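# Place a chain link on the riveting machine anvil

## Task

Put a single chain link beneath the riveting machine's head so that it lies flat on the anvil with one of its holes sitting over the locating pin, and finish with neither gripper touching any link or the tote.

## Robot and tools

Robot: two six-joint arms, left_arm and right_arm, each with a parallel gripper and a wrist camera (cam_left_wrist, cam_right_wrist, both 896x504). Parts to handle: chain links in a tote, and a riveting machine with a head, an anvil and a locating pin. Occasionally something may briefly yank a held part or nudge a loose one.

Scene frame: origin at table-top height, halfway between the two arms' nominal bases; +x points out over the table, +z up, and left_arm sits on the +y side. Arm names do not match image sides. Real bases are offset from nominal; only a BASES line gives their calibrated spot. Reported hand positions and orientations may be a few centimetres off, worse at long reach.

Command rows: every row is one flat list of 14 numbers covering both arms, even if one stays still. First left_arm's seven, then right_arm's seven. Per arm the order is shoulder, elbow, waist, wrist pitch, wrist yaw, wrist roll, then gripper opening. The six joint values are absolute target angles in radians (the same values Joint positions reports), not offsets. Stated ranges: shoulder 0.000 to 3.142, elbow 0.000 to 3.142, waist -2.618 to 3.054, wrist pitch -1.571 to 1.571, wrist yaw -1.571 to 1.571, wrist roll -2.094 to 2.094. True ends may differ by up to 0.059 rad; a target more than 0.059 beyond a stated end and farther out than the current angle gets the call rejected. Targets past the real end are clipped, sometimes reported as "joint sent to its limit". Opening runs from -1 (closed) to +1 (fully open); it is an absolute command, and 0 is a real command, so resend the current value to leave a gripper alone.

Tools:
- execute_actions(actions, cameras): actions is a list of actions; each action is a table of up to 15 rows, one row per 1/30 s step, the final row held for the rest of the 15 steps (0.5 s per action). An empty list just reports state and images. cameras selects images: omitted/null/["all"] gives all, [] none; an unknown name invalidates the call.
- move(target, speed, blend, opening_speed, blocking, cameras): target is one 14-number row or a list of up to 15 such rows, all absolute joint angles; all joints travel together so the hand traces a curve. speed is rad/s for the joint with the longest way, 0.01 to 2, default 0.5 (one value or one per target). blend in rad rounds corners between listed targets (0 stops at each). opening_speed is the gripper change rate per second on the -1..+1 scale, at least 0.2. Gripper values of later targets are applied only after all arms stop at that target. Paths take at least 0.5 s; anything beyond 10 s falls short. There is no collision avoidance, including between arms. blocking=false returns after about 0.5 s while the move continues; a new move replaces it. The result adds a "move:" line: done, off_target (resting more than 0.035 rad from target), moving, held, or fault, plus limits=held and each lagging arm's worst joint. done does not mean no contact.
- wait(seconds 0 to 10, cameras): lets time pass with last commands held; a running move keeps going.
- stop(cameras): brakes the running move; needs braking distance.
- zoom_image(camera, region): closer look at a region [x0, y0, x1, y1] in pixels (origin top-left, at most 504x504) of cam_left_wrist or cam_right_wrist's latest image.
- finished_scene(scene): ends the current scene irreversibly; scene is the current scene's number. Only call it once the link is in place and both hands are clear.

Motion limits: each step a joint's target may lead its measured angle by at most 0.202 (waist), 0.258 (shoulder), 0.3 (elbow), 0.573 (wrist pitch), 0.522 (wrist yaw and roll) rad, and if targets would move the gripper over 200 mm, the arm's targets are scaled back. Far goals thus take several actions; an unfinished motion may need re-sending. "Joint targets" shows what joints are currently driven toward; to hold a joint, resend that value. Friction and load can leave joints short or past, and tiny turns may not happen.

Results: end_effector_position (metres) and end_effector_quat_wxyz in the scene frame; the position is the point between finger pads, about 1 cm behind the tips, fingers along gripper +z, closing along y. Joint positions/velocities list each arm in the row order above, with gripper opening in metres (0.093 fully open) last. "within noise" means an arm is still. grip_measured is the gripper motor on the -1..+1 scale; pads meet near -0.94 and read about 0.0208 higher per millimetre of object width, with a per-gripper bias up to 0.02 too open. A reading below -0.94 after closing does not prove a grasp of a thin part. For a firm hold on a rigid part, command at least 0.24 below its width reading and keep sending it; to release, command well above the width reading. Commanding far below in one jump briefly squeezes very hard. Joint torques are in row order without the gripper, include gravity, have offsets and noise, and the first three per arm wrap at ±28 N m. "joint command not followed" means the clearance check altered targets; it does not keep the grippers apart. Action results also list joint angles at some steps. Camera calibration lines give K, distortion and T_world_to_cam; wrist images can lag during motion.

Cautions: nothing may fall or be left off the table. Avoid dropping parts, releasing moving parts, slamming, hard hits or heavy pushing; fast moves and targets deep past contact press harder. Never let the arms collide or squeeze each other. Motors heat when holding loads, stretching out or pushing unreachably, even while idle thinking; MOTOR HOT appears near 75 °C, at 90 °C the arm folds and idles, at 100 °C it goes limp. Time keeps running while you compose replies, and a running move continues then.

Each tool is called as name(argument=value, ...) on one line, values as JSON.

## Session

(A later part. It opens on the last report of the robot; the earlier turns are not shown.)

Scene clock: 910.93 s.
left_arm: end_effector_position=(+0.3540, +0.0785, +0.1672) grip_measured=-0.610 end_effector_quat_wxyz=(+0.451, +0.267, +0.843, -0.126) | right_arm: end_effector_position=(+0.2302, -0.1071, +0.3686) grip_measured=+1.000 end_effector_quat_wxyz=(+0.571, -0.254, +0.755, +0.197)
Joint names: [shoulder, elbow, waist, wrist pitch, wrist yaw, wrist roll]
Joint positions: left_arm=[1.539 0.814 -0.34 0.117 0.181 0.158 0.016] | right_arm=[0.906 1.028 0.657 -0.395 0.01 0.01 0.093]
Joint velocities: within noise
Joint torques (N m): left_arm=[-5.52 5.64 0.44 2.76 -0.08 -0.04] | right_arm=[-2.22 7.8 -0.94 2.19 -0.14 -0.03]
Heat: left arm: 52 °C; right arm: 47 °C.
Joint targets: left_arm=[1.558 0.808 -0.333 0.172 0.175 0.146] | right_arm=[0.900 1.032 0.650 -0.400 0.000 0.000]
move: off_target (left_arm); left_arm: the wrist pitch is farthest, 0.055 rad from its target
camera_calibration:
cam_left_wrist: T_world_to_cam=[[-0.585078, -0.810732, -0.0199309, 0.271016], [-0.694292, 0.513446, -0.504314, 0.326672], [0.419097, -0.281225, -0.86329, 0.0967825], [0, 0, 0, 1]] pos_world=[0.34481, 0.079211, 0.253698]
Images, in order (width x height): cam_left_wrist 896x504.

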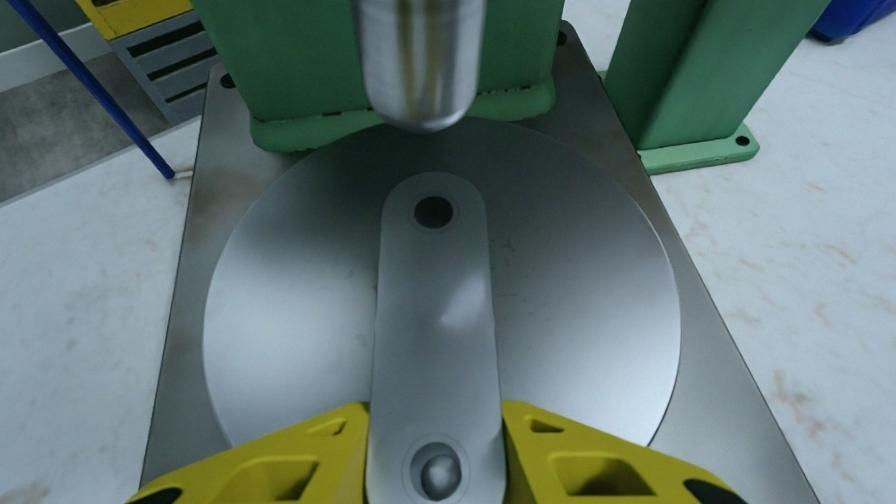

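move(target=[1.558,0.808,-0.330,0.172,0.175,0.146,-0.85,0.9,1.032,0.65,-0.4,0.0,0.0,1.0], speed=0.04)

zoom_image(camera="cam_left_wrist", region=[340, 0, 500, 140])

zoom_image(camera="cam_right_wrist", region=[340, 285, 430, 353])

Scene clock: 914.50 s.
left_arm: end_effector_position=(+0.3542, +0.0790, +0.1672) grip_measured=-0.610 end_effector_quat_wxyz=(+0.451, +0.266, +0.843, -0.126) | right_arm: end_effector_position=(+0.2302, -0.1071, +0.3686) grip_measured=+1.000 end_effector_quat_wxyz=(+0.571, -0.254, +0.755, +0.197)
Joint names: [shoulder, elbow, waist, wrist pitch, wrist yaw, wrist roll]
Joint positions: left_arm=[1.539 0.814 -0.339 0.117 0.181 0.158 0.016] | right_arm=[0.906 1.028 0.657 -0.395 0.01 0.01 0.093]
Joint velocities: within noise
Joint torques (N m): left_arm=[-5.5 5.63 0.55 2.76 -0.08 -0.05] | right_arm=[-2.21 7.82 -0.94 2.2 -0.14 -0.03]
Heat: left arm: 52 °C; right arm: 48 °C.
Joint targets: left_arm=[1.558 0.808 -0.330 0.172 0.175 0.146] | right_arm=[0.900 1.032 0.650 -0.400 0.000 0.000]
move: off_target (left_arm); left_arm: the wrist pitch is farthest, 0.055 rad from its target
camera_calibration:
cam_left_wrist: T_world_to_cam=[[-0.584096, -0.811445, -0.0197205, 0.271274], [-0.694953, 0.5125, -0.504365, 0.326883], [0.419371, -0.280893, -0.863265, 0.0967112], [0, 0, 0, 1]] pos_world=[0.34506, 0.0797617, 0.253705]
cam_right_wrist: T_world_to_cam=[[0.59723, -0.80207, 0.000955391, -0.223985], [-0.517686, -0.386384, -0.763354, 0.397617], [0.612632, 0.455403, -0.64598, 0.22149], [0, 0, 0, 1]] pos_world=[0.203919, -0.126886, 0.446815]

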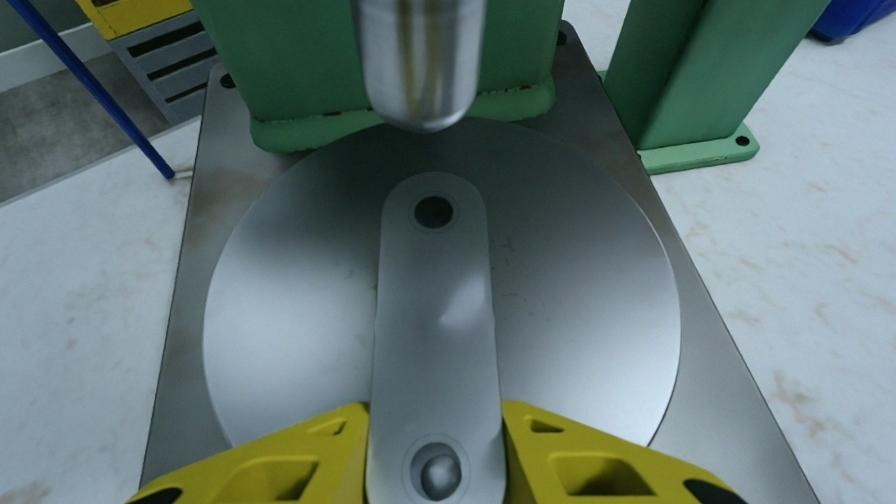

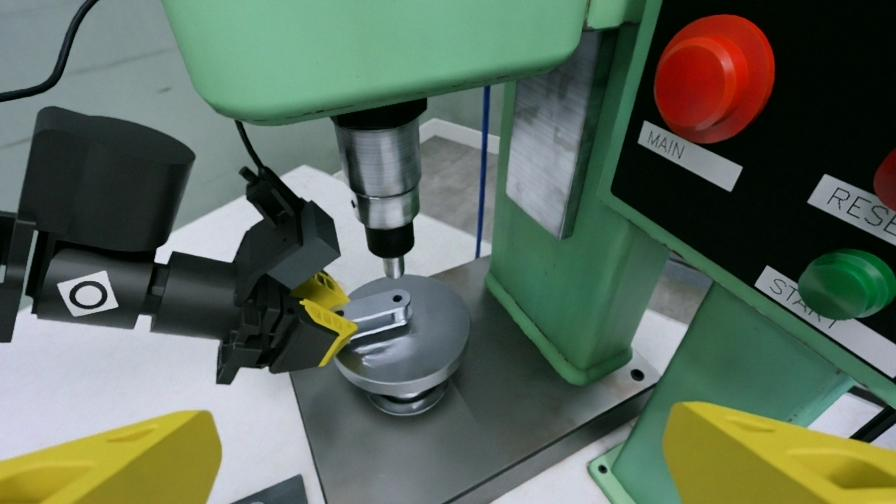

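Scaled by 3.150 from the camera's 896x504 image, which has a finer 1280x720 frame.

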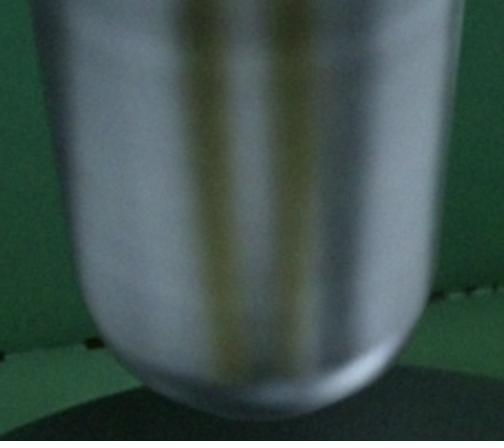

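Scaled by 5.600 from the camera's 896x504 image, which has a finer 1280x720 frame.

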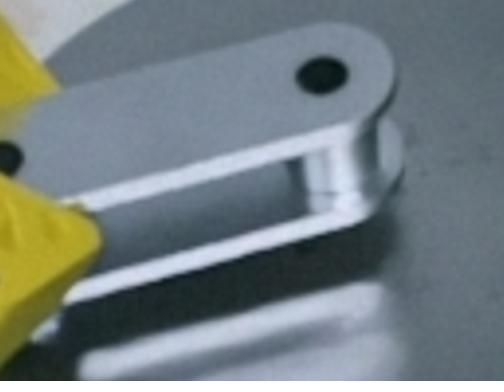

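move(target=[1.558,0.808,-0.3265,0.172,0.175,0.146,-0.85,0.9,1.032,0.65,-0.4,0.0,0.0,1.0], speed=0.04)

zoom_image(camera="cam_left_wrist", region=[340, 0, 500, 140])

zoom_image(camera="cam_right_wrist", region=[340, 285, 430, 353])

Scene clock: 918.70 s.
left_arm: end_effector_position=(+0.3543, +0.0793, +0.1673) grip_measured=-0.610 end_effector_quat_wxyz=(+0.451, +0.266, +0.843, -0.127) | right_arm: end_effector_position=(+0.2302, -0.1071, +0.3686) grip_measured=+1.000 end_effector_quat_wxyz=(+0.571, -0.254, +0.755, +0.197)
Joint names: [shoulder, elbow, waist, wrist pitch, wrist yaw, wrist roll]
Joint positions: left_arm=[1.539 0.814 -0.337 0.117 0.184 0.158 0.016] | right_arm=[0.906 1.028 0.657 -0.395 0.01 0.01 0.093]
Joint velocities: within noise
Joint torques (N m): left_arm=[-5.48 5.64 0.68 2.76 -0.11 -0.05] | right_arm=[-2.22 7.77 -0.91 2.19 -0.14 -0.03]
Heat: left arm: 52 °C; right arm: 48 °C.
Joint targets: left_arm=[1.558 0.808 -0.326 0.172 0.175 0.146] | right_arm=[0.900 1.032 0.650 -0.400 0.000 0.000]
move: off_target (left_arm); left_arm: the wrist pitch is farthest, 0.055 rad from its target
camera_calibration:
cam_left_wrist: T_world_to_cam=[[-0.584586, -0.811129, -0.0181389, 0.271475], [-0.694775, 0.512024, -0.505094, 0.326997], [0.418984, -0.282668, -0.862874, 0.0970547], [0, 0, 0, 1]] pos_world=[0.345226, 0.0802055, 0.253835]
cam_right_wrist: T_world_to_cam=[[0.59723, -0.80207, 0.000955391, -0.223985], [-0.517686, -0.386384, -0.763354, 0.397617], [0.612632, 0.455403, -0.64598, 0.22149], [0, 0, 0, 1]] pos_world=[0.203919, -0.126886, 0.446815]

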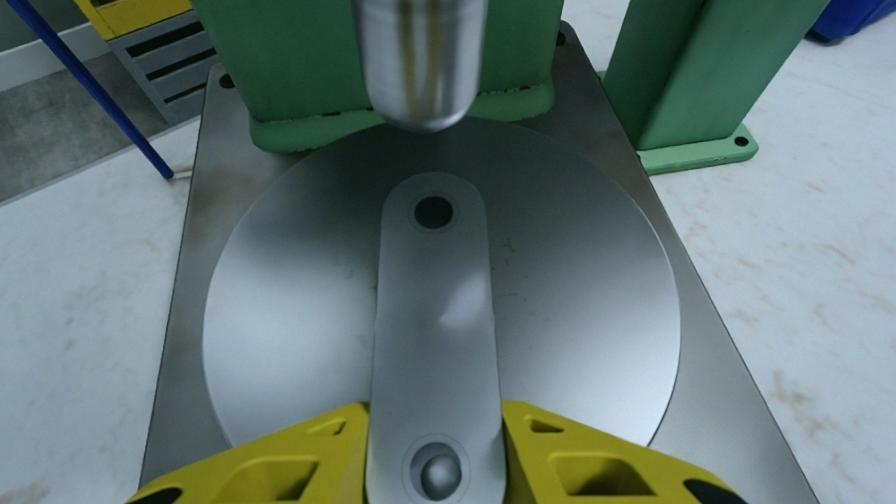

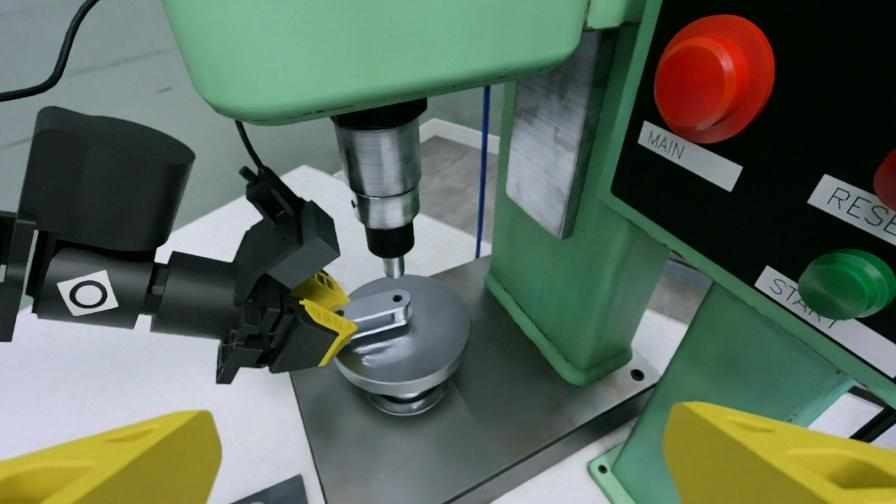

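Scaled by 3.150 from the camera's 896x504 image, which has a finer 1280x720 frame.

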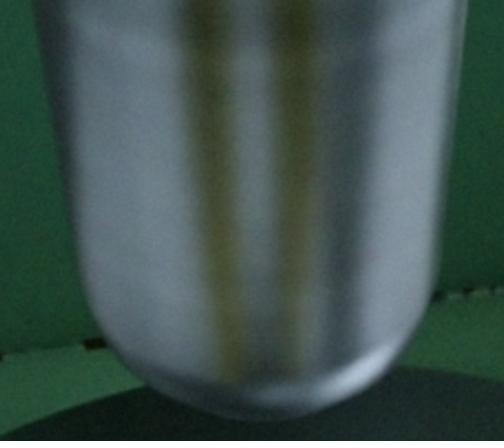

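Scaled by 5.600 from the camera's 896x504 image, which has a finer 1280x720 frame.

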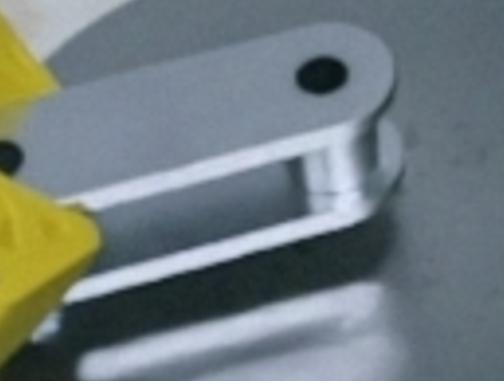

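move(target=[[1.558,0.803,-0.3265,0.177,0.175,0.146,-0.85,0.9,1.032,0.65,-0.4,0.0,0.0,1.0],[1.558,0.803,-0.338,0.177,0.175,0.146,-0.85,0.9,1.032,0.65,-0.4,0.0,0.0,1.0]], speed=0.04)

zoom_image(camera="cam_left_wrist", region=[340, 0, 500, 140])

zoom_image(camera="cam_right_wrist", region=[340, 285, 430, 353])

Scene clock: 944.30 s.
left_arm: end_effector_position=(+0.3542, +0.0794, +0.1668) grip_measured=-0.610 end_effector_quat_wxyz=(+0.452, +0.266, +0.842, -0.127) | right_arm: end_effector_position=(+0.2302, -0.1071, +0.3686) grip_measured=+1.000 end_effector_quat_wxyz=(+0.571, -0.254, +0.755, +0.197)
Joint names: [shoulder, elbow, waist, wrist pitch, wrist yaw, wrist roll]
Joint positions: left_arm=[1.539 0.809 -0.337 0.125 0.184 0.158 0.016] | right_arm=[0.906 1.028 0.657 -0.395 0.01 0.01 0.093]
Joint velocities: within noise
Joint torques (N m): left_arm=[-5.48 5.59 -0.23 2.72 -0.12 -0.04] | right_arm=[-2.24 7.83 -0.91 2.2 -0.15 -0.03]
Heat: left arm: 53 °C; right arm: 48 °C.
Joint targets: left_arm=[1.558 0.803 -0.338 0.177 0.175 0.146] | right_arm=[0.900 1.032 0.650 -0.400 0.000 0.000]
move: off_target (left_arm); left_arm: the wrist pitch is farthest, 0.052 rad from its target
camera_calibration:
cam_left_wrist: T_world_to_cam=[[-0.584533, -0.811149, -0.0189448, 0.271539], [-0.693327, 0.511483, -0.507624, 0.326554], [0.421449, -0.283588, -0.86137, 0.0956518], [0, 0, 0, 1]] pos_world=[0.34482, 0.0803569, 0.253303]
cam_right_wrist: T_world_to_cam=[[0.59723, -0.80207, 0.000955391, -0.223985], [-0.517686, -0.386384, -0.763354, 0.397617], [0.612632, 0.455403, -0.64598, 0.22149], [0, 0, 0, 1]] pos_world=[0.203919, -0.126886, 0.446815]

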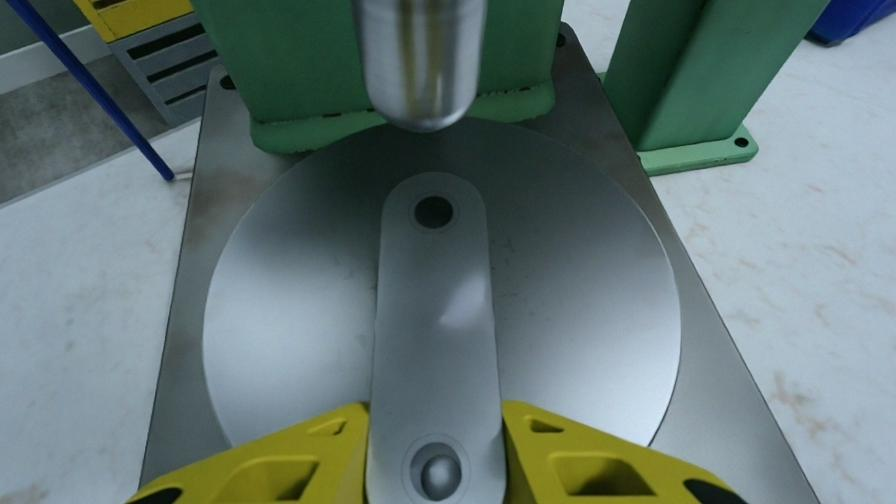

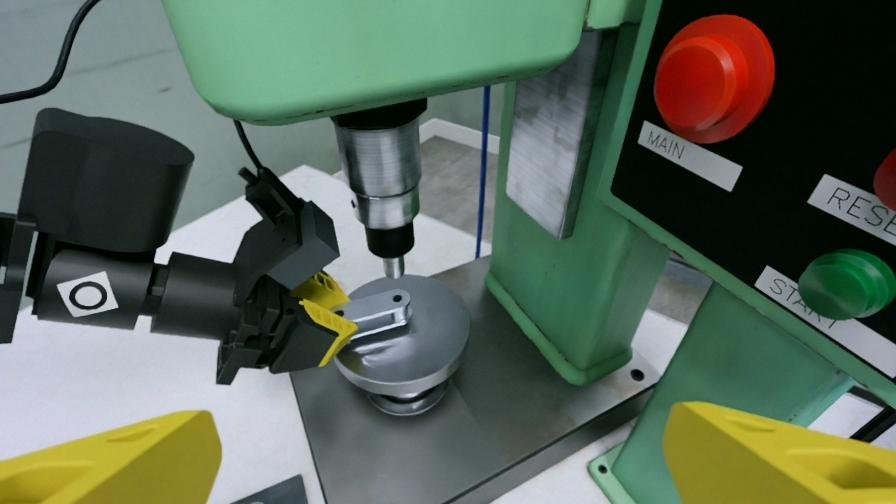

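Scaled by 3.150 from the camera's 896x504 image, which has a finer 1280x720 frame.

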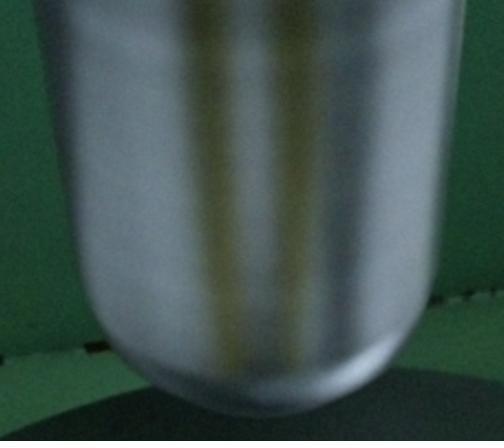

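Scaled by 5.600 from the camera's 896x504 image, which has a finer 1280x720 frame.

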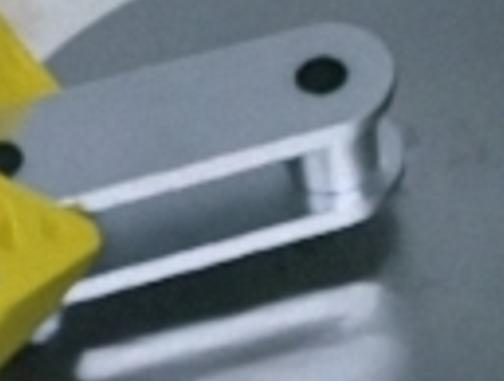

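move(target=[[1.502,0.850,-0.339,0.140,0.175,0.146,-0.85,0.9,1.032,0.65,-0.4,0.0,0.0,1.0],[1.482,0.880,-0.339,0.100,0.175,0.146,-0.85,0.9,1.032,0.65,-0.4,0.0,0.0,1.0]], speed=0.1)

zoom_image(camera="cam_right_wrist", region=[340, 275, 430, 343])

zoom_image(camera="cam_left_wrist", region=[330, 0, 530, 240])

Scene clock: 954.40 s.
left_arm: end_effector_position=(+0.3547, +0.0794, +0.1767) grip_measured=-0.610 end_effector_quat_wxyz=(+0.452, +0.266, +0.842, -0.126) | right_arm: end_effector_position=(+0.2302, -0.1071, +0.3686) grip_measured=+1.000 end_effector_quat_wxyz=(+0.571, -0.254, +0.755, +0.197)
Joint names: [shoulder, elbow, waist, wrist pitch, wrist yaw, wrist roll]
Joint positions: left_arm=[1.522 0.837 -0.337 0.078 0.182 0.158 0.016] | right_arm=[0.906 1.028 0.657 -0.395 0.01 0.01 0.093]
Joint velocities: within noise
Joint torques (N m): left_arm=[-10.92 9.55 -0.29 2.4 -0.11 -0.04] | right_arm=[-2.22 7.82 -0.91 2.2 -0.14 -0.03]
Heat: left arm: 51 °C; right arm: 48 °C.
Joint targets: left_arm=[1.482 0.880 -0.339 0.100 0.175 0.146] | right_arm=[0.900 1.032 0.650 -0.400 0.000 0.000]
move: off_target (left_arm); left_arm: the elbow is farthest, 0.043 rad from its target
camera_calibration:
cam_left_wrist: T_world_to_cam=[[-0.583529, -0.811858, -0.0194809, 0.271884], [-0.694358, 0.511228, -0.50647, 0.332062], [0.421141, -0.282013, -0.862037, 0.104062], [0, 0, 0, 1]] pos_world=[0.345398, 0.0803187, 0.263181]
cam_right_wrist: T_world_to_cam=[[0.59723, -0.80207, 0.000955391, -0.223985], [-0.517686, -0.386384, -0.763354, 0.397617], [0.612632, 0.455403, -0.64598, 0.22149], [0, 0, 0, 1]] pos_world=[0.203919, -0.126886, 0.446815]

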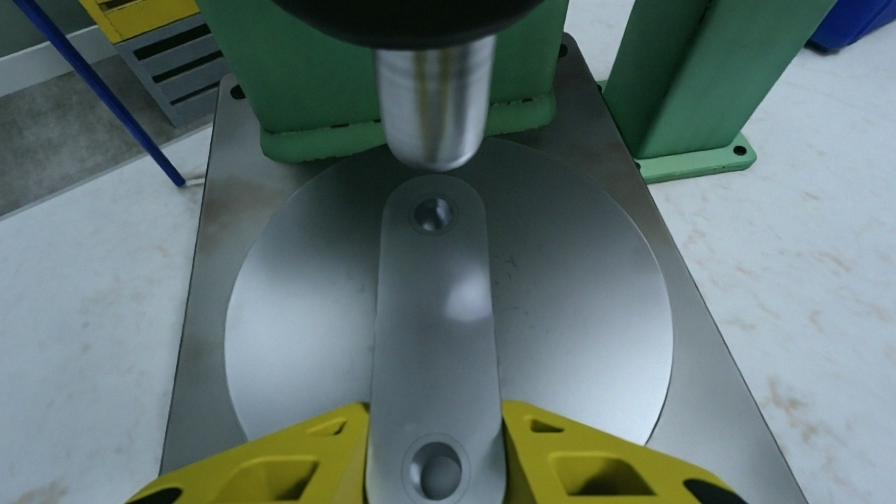

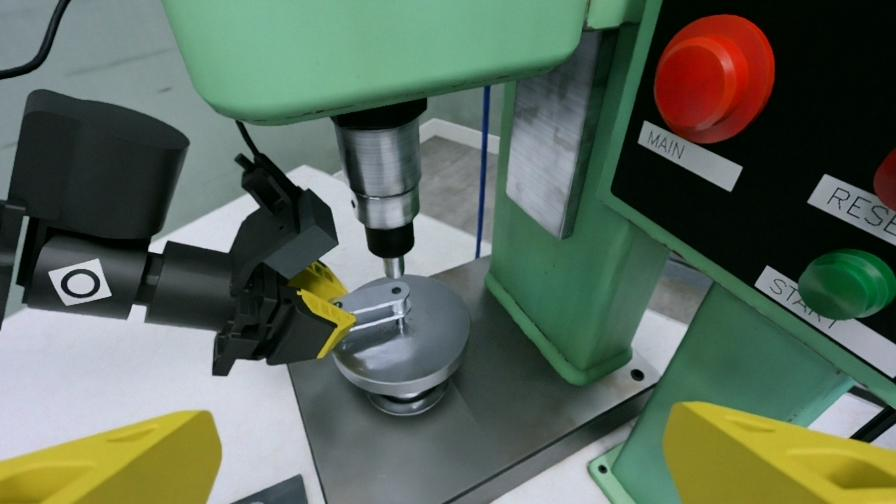

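Scaled by 5.600 from the camera's 896x504 image, which has a finer 1280x720 frame.

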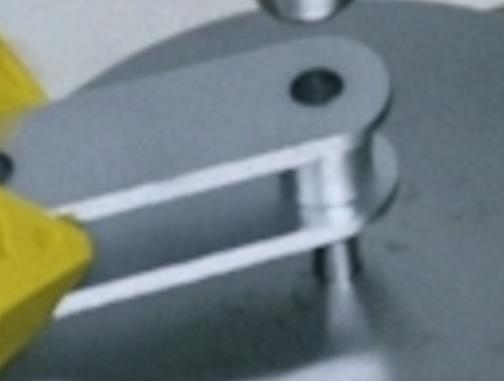

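Scaled by 2.100 from the camera's 896x504 image, which has a finer 1280x720 frame.

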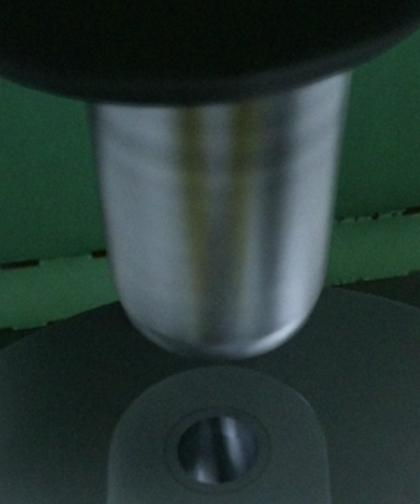

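zoom_image(camera="cam_right_wrist", region=[375, 280, 425, 335])

zoom_image(camera="cam_left_wrist", region=[378, 100, 488, 240])

Scaled by 9.164 from the camera's 896x504 image, which has a finer 1280x720 frame.

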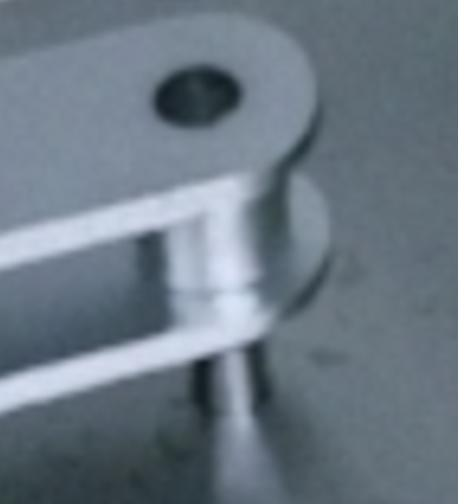

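Scaled by 3.600 from the camera's 896x504 image, which has a finer 1280x720 frame.

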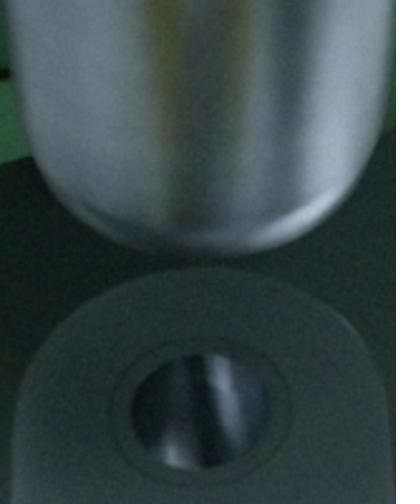

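zoom_image(camera="cam_right_wrist", region=[330, 275, 450, 365])

Scaled by 4.200 from the camera's 896x504 image, which has a finer 1280x720 frame.

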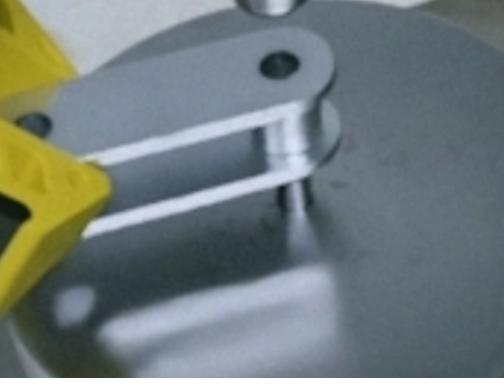

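move(target=[[1.528,0.835,-0.339,0.108,0.175,0.146,-0.85,0.9,1.032,0.65,-0.4,0.0,0.0,1.0],[1.540,0.825,-0.339,0.125,0.175,0.146,-0.85,0.9,1.032,0.65,-0.4,0.0,0.0,1.0]], speed=0.06)

zoom_image(camera="cam_right_wrist", region=[375, 280, 425, 335])

zoom_image(camera="cam_left_wrist", region=[330, 0, 530, 240])

Scene clock: 1008.67 s.
left_arm: end_effector_position=(+0.3539, +0.0798, +0.1695) grip_measured=-0.610 end_effector_quat_wxyz=(+0.445, +0.266, +0.846, -0.126) | right_arm: end_effector_position=(+0.2302, -0.1071, +0.3686) grip_measured=+1.000 end_effector_quat_wxyz=(+0.571, -0.254, +0.755, +0.197)
Joint names: [shoulder, elbow, waist, wrist pitch, wrist yaw, wrist roll]
Joint positions: left_arm=[1.535 0.832 -0.337 0.081 0.182 0.158 0.016] | right_arm=[0.906 1.028 0.657 -0.395 0.01 0.01 0.093]
Joint velocities: within noise
Joint torques (N m): left_arm=[-6.76 5.64 -0.32 2.62 -0.1 -0.04] | right_arm=[-2.24 7.79 -0.91 2.19 -0.15 -0.03]
Heat: left arm: 56 °C; right arm: 48 °C.
Joint targets: left_arm=[1.540 0.825 -0.339 0.125 0.175 0.146] | right_arm=[0.900 1.032 0.650 -0.400 0.000 0.000]
move: off_target (left_arm); left_arm: the wrist pitch is farthest, 0.044 rad from its target
camera_calibration:
cam_left_wrist: T_world_to_cam=[[-0.583537, -0.811939, -0.0154813, 0.270913], [-0.701982, 0.513913, -0.493067, 0.327891], [0.408296, -0.276855, -0.869854, 0.103708], [0, 0, 0, 1]] pos_world=[0.345918, 0.0801689, 0.256077]
cam_right_wrist: T_world_to_cam=[[0.59723, -0.80207, 0.000955391, -0.223985], [-0.517686, -0.386384, -0.763354, 0.397617], [0.612632, 0.455403, -0.64598, 0.22149], [0, 0, 0, 1]] pos_world=[0.203919, -0.126886, 0.446815]

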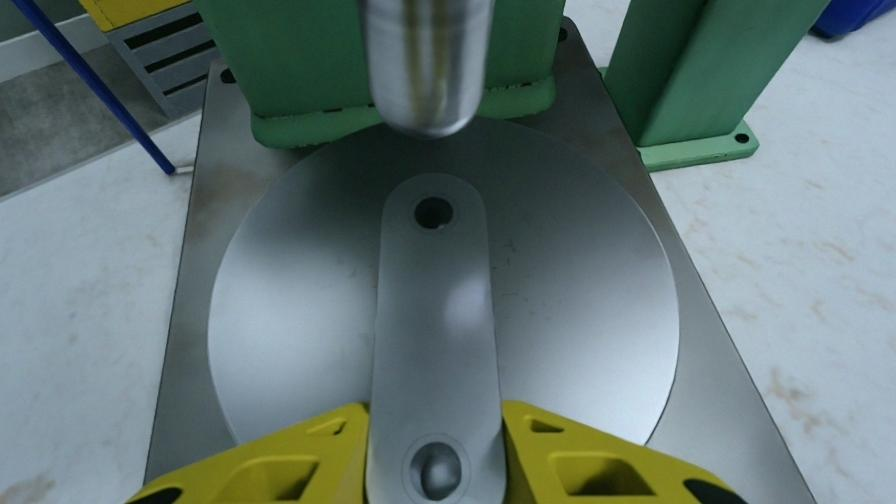

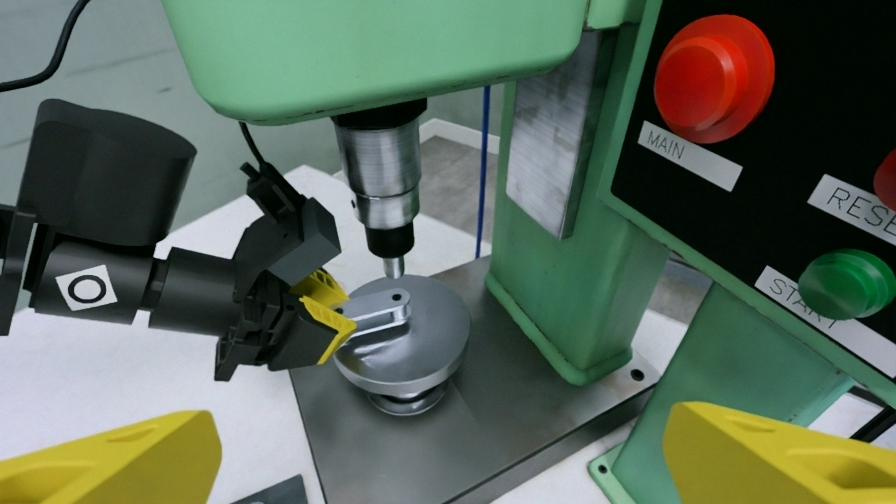

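Scaled by 9.164 from the camera's 896x504 image, which has a finer 1280x720 frame.

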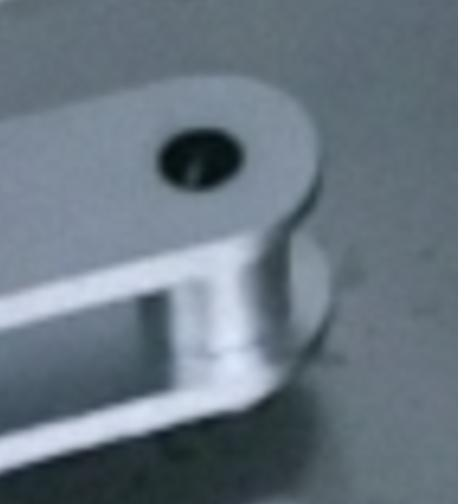

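Scaled by 2.100 from the camera's 896x504 image, which has a finer 1280x720 frame.

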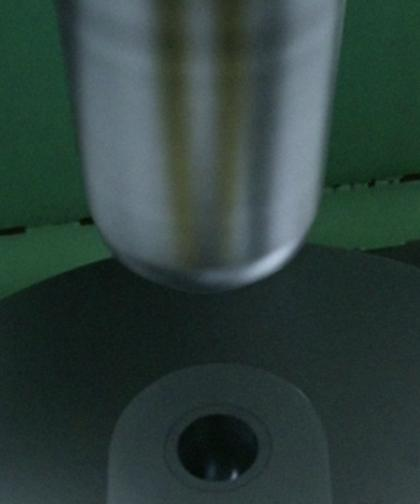

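move(target=[1.546,0.828,-0.339,0.128,0.175,0.146,-0.85,0.9,1.032,0.65,-0.4,0.0,0.0,1.0], speed=0.04)

zoom_image(camera="cam_right_wrist", region=[375, 280, 425, 335])

zoom_image(camera="cam_left_wrist", region=[330, 0, 530, 240])

Scene clock: 1018.80 s.
left_arm: end_effector_position=(+0.3544, +0.0796, +0.1683) grip_measured=-0.610 end_effector_quat_wxyz=(+0.444, +0.266, +0.846, -0.126) | right_arm: end_effector_position=(+0.2302, -0.1071, +0.3686) grip_measured=+1.000 end_effector_quat_wxyz=(+0.571, -0.254, +0.755, +0.197)
Joint names: [shoulder, elbow, waist, wrist pitch, wrist yaw, wrist roll]
Joint positions: left_arm=[1.539 0.832 -0.337 0.084 0.182 0.158 0.016] | right_arm=[0.906 1.028 0.657 -0.395 0.01 0.01 0.093]
Joint velocities: within noise
Joint torques (N m): left_arm=[-6.64 5.86 -0.29 2.62 -0.1 -0.04] | right_arm=[-2.21 7.8 -0.92 2.2 -0.14 -0.03]
Heat: left arm: 54 °C; right arm: 48 °C.
Joint targets: left_arm=[1.546 0.828 -0.339 0.128 0.175 0.146] | right_arm=[0.900 1.032 0.650 -0.400 0.000 0.000]
move: off_target (left_arm); left_arm: the wrist pitch is farthest, 0.044 rad from its target
camera_calibration:
cam_left_wrist: T_world_to_cam=[[-0.583554, -0.811933, -0.0151805, 0.270974], [-0.70251, 0.51411, -0.492108, 0.32774], [0.407363, -0.276507, -0.870402, 0.102892], [0, 0, 0, 1]] pos_world=[0.346454, 0.079969, 0.254955]
cam_right_wrist: T_world_to_cam=[[0.59723, -0.80207, 0.000955391, -0.223985], [-0.517686, -0.386384, -0.763354, 0.397617], [0.612632, 0.455403, -0.64598, 0.22149], [0, 0, 0, 1]] pos_world=[0.203919, -0.126886, 0.446815]

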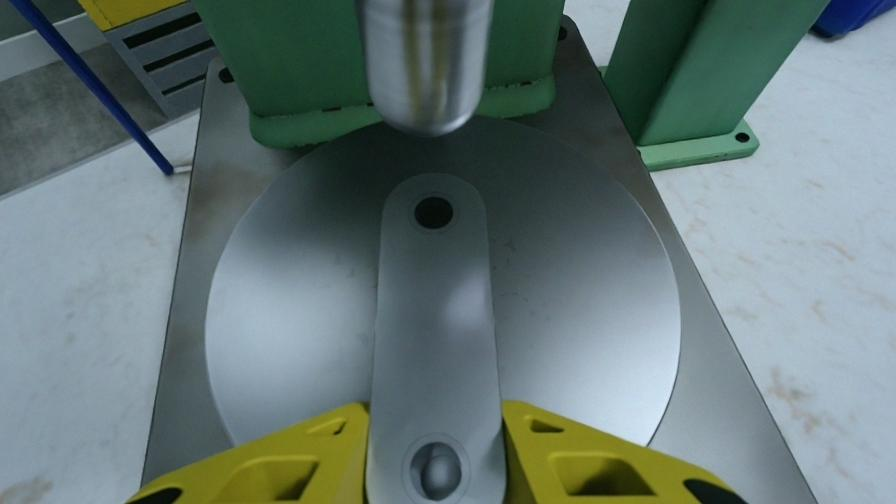

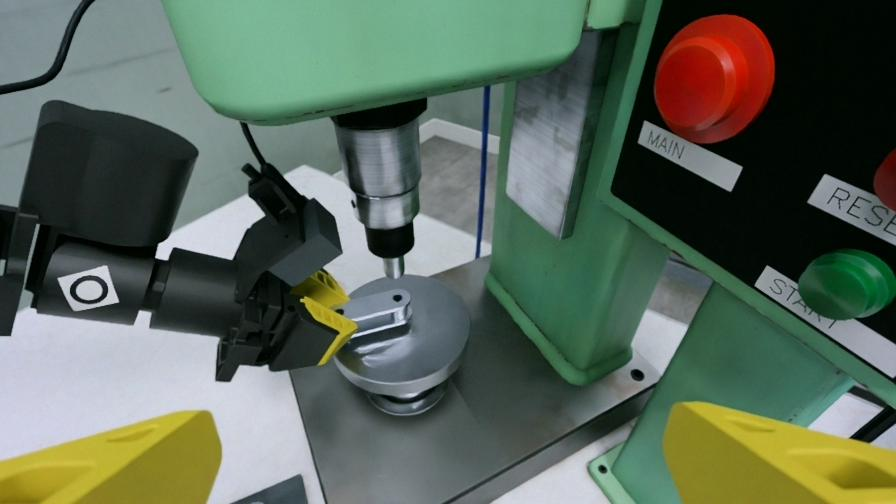

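Scaled by 9.164 from the camera's 896x504 image, which has a finer 1280x720 frame.

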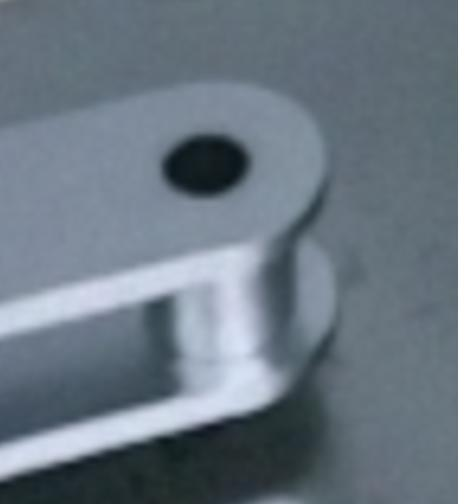

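Scaled by 2.100 from the camera's 896x504 image, which has a finer 1280x720 frame.

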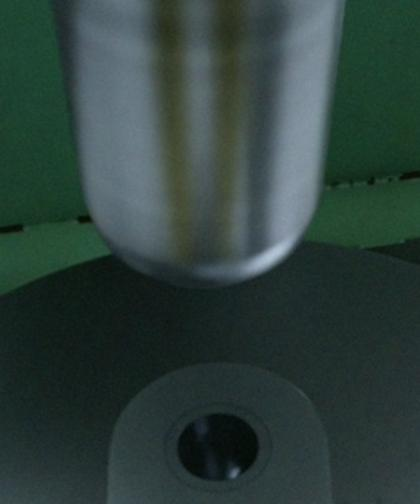

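move(target=[1.550,0.822,-0.339,0.134,0.175,0.146,-0.85,0.9,1.032,0.65,-0.4,0.0,0.0,1.0], speed=0.04)

zoom_image(camera="cam_right_wrist", region=[375, 280, 425, 335])

zoom_image(camera="cam_left_wrist", region=[330, 0, 530, 240])

Scene clock: 1029.97 s.
left_arm: end_effector_position=(+0.3545, +0.0796, +0.1685) grip_measured=-0.610 end_effector_quat_wxyz=(+0.444, +0.266, +0.846, -0.126) | right_arm: end_effector_position=(+0.2302, -0.1071, +0.3686) grip_measured=+1.000 end_effector_quat_wxyz=(+0.571, -0.254, +0.755, +0.197)
Joint names: [shoulder, elbow, waist, wrist pitch, wrist yaw, wrist roll]
Joint positions: left_arm=[1.539 0.832 -0.337 0.085 0.182 0.158 0.016] | right_arm=[0.906 1.028 0.657 -0.395 0.01 0.01 0.093]
Joint velocities: within noise
Joint torques (N m): left_arm=[-6.3 5.38 -0.32 2.68 -0.1 -0.04] | right_arm=[-2.21 7.8 -0.9 2.2 -0.14 -0.03]
Heat: left arm: 52 °C; right arm: 48 °C.
Joint targets: left_arm=[1.550 0.822 -0.339 0.134 0.175 0.146] | right_arm=[0.900 1.032 0.650 -0.400 0.000 0.000]
move: off_target (left_arm); left_arm: the wrist pitch is farthest, 0.049 rad from its target
camera_calibration:
cam_left_wrist: T_world_to_cam=[[-0.583543, -0.811937, -0.015381, 0.271035], [-0.702158, 0.513979, -0.492747, 0.327895], [0.407985, -0.276739, -0.870037, 0.102707], [0, 0, 0, 1]] pos_world=[0.346492, 0.0799548, 0.255097]
cam_right_wrist: T_world_to_cam=[[0.59723, -0.80207, 0.000955391, -0.223985], [-0.517686, -0.386384, -0.763354, 0.397617], [0.612632, 0.455403, -0.64598, 0.22149], [0, 0, 0, 1]] pos_world=[0.203919, -0.126886, 0.446815]

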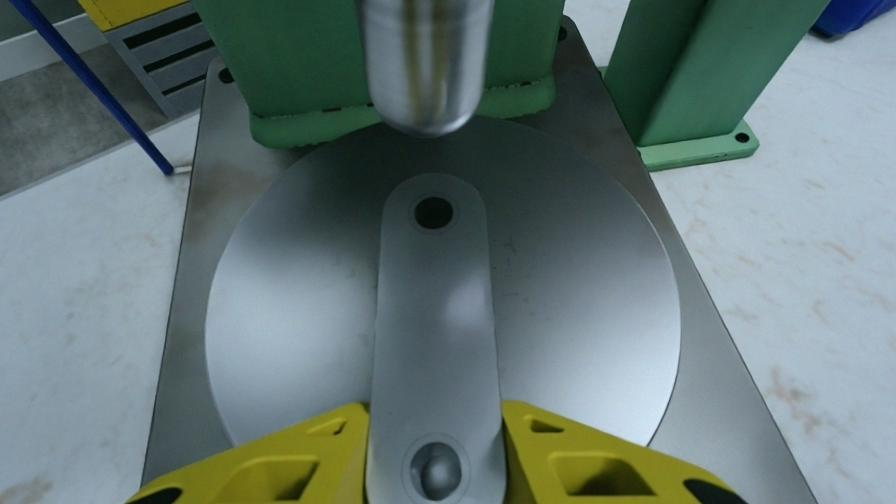

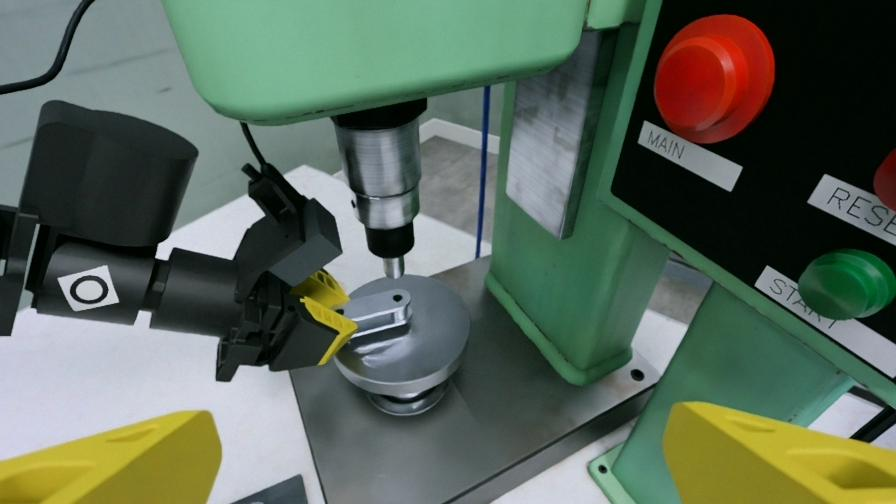

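Scaled by 9.164 from the camera's 896x504 image, which has a finer 1280x720 frame.

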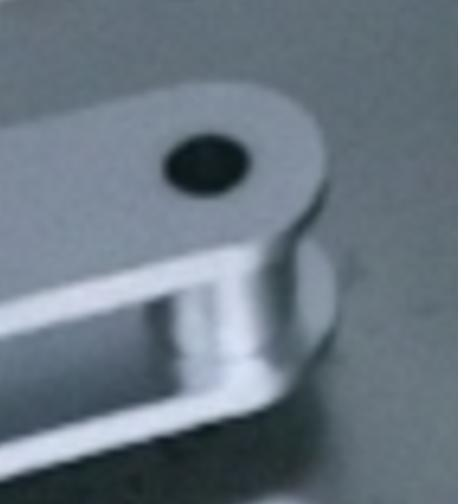

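Scaled by 2.100 from the camera's 896x504 image, which has a finer 1280x720 frame.

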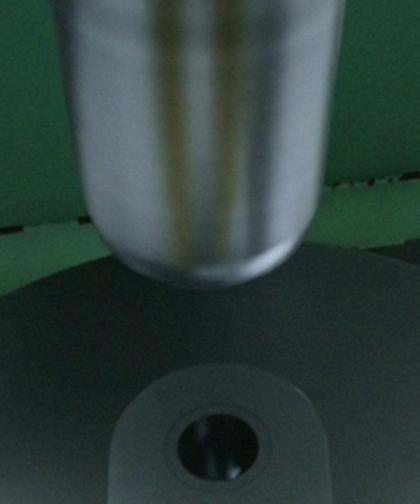

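move(target=[1.550,0.822,-0.347,0.134,0.175,0.146,-0.85,0.9,1.032,0.65,-0.4,0.0,0.0,1.0], speed=0.04, cameras=["cam_left_wrist"])

zoom_image(camera="cam_left_wrist", region=[330, 0, 530, 240])

Scene clock: 1046.00 s.
left_arm: end_effector_position=(+0.3539, +0.0782, +0.1686) grip_measured=-0.610 end_effector_quat_wxyz=(+0.445, +0.267, +0.845, -0.126) | right_arm: end_effector_position=(+0.2302, -0.1071, +0.3686) grip_measured=+1.000 end_effector_quat_wxyz=(+0.571, -0.254, +0.755, +0.197)
Joint names: [shoulder, elbow, waist, wrist pitch, wrist yaw, wrist roll]
Joint positions: left_arm=[1.539 0.832 -0.34 0.086 0.182 0.158 0.016] | right_arm=[0.906 1.028 0.657 -0.395 0.01 0.01 0.093]
Joint velocities: within noise
Joint torques (N m): left_arm=[-6.27 5.35 -0.7 2.67 -0.1 -0.04] | right_arm=[-2.24 7.82 -0.91 2.2 -0.14 -0.03]
Heat: left arm: 50 °C; right arm: 48 °C.
Joint targets: left_arm=[1.550 0.822 -0.347 0.134 0.175 0.146] | right_arm=[0.900 1.032 0.650 -0.400 0.000 0.000]
move: off_target (left_arm); left_arm: the wrist pitch is farthest, 0.048 rad from its target
camera_calibration:
cam_left_wrist: T_world_to_cam=[[-0.586316, -0.809933, -0.0155816, 0.270466], [-0.700037, 0.516254, -0.493386, 0.327497], [0.407654, -0.278372, -0.869671, 0.102847], [0, 0, 0, 1]] pos_world=[0.345912, 0.0786177, 0.25524]
Images, in order (width x height): cam_left_wrist 896x504.

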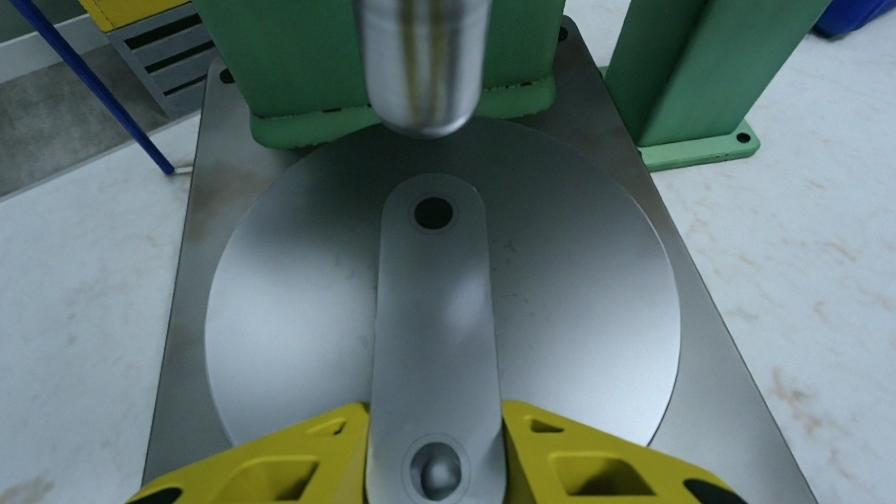

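Scaled by 2.100 from the camera's 896x504 image, which has a finer 1280x720 frame.

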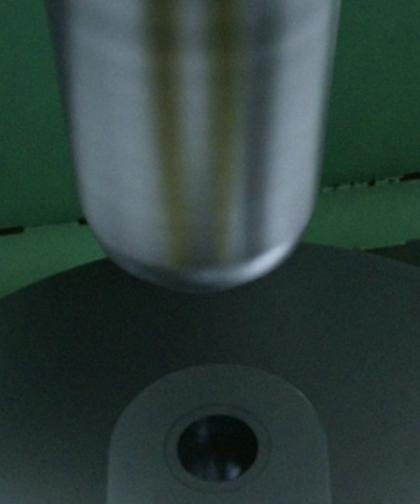

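move(target=[1.550,0.822,-0.351,0.134,0.175,0.146,-0.85,0.9,1.032,0.65,-0.4,0.0,0.0,1.0], speed=0.04, cameras=["cam_left_wrist"])

zoom_image(camera="cam_left_wrist", region=[330, 0, 530, 240])

Scene clock: 1049.27 s.
left_arm: end_effector_position=(+0.3534, +0.0770, +0.1686) grip_measured=-0.610 end_effector_quat_wxyz=(+0.444, +0.269, +0.845, -0.127) | right_arm: end_effector_position=(+0.2302, -0.1071, +0.3686) grip_measured=+1.000 end_effector_quat_wxyz=(+0.571, -0.254, +0.755, +0.197)
Joint names: [shoulder, elbow, waist, wrist pitch, wrist yaw, wrist roll]
Joint positions: left_arm=[1.539 0.832 -0.343 0.086 0.182 0.158 0.016] | right_arm=[0.906 1.028 0.657 -0.395 0.01 0.01 0.093]
Joint velocities: within noise
Joint torques (N m): left_arm=[-6.27 5.37 -0.76 2.66 -0.1 -0.05] | right_arm=[-2.24 7.79 -0.9 2.2 -0.15 -0.03]
Heat: left arm: 50 °C; right arm: 48 °C.
Joint targets: left_arm=[1.550 0.822 -0.351 0.134 0.175 0.146] | right_arm=[0.900 1.032 0.650 -0.400 0.000 0.000]
move: off_target (left_arm); left_arm: the wrist pitch is farthest, 0.048 rad from its target
camera_calibration:
cam_left_wrist: T_world_to_cam=[[-0.588785, -0.80814, -0.0155816, 0.269905], [-0.698459, 0.518388, -0.493386, 0.327006], [0.406802, -0.279615, -0.869671, 0.103136], [0, 0, 0, 1]] pos_world=[0.34536, 0.0774435, 0.25524]
Images, in order (width x height): cam_left_wrist 896x504.

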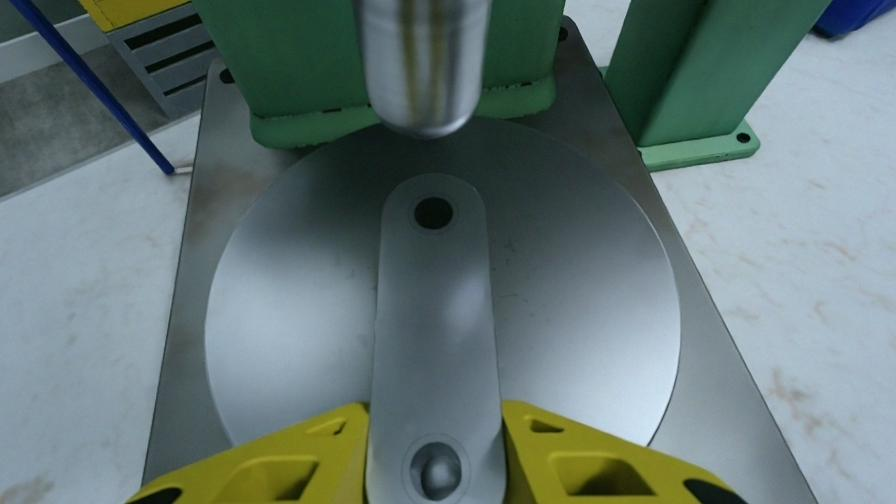

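Scaled by 2.100 from the camera's 896x504 image, which has a finer 1280x720 frame.

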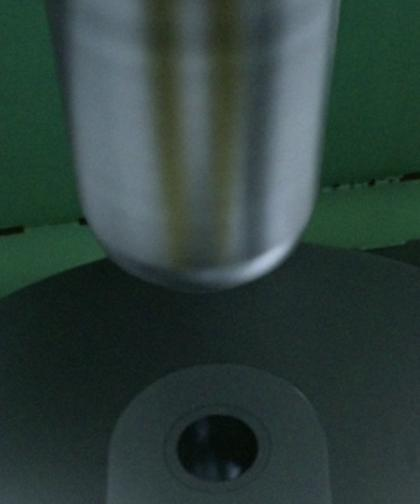

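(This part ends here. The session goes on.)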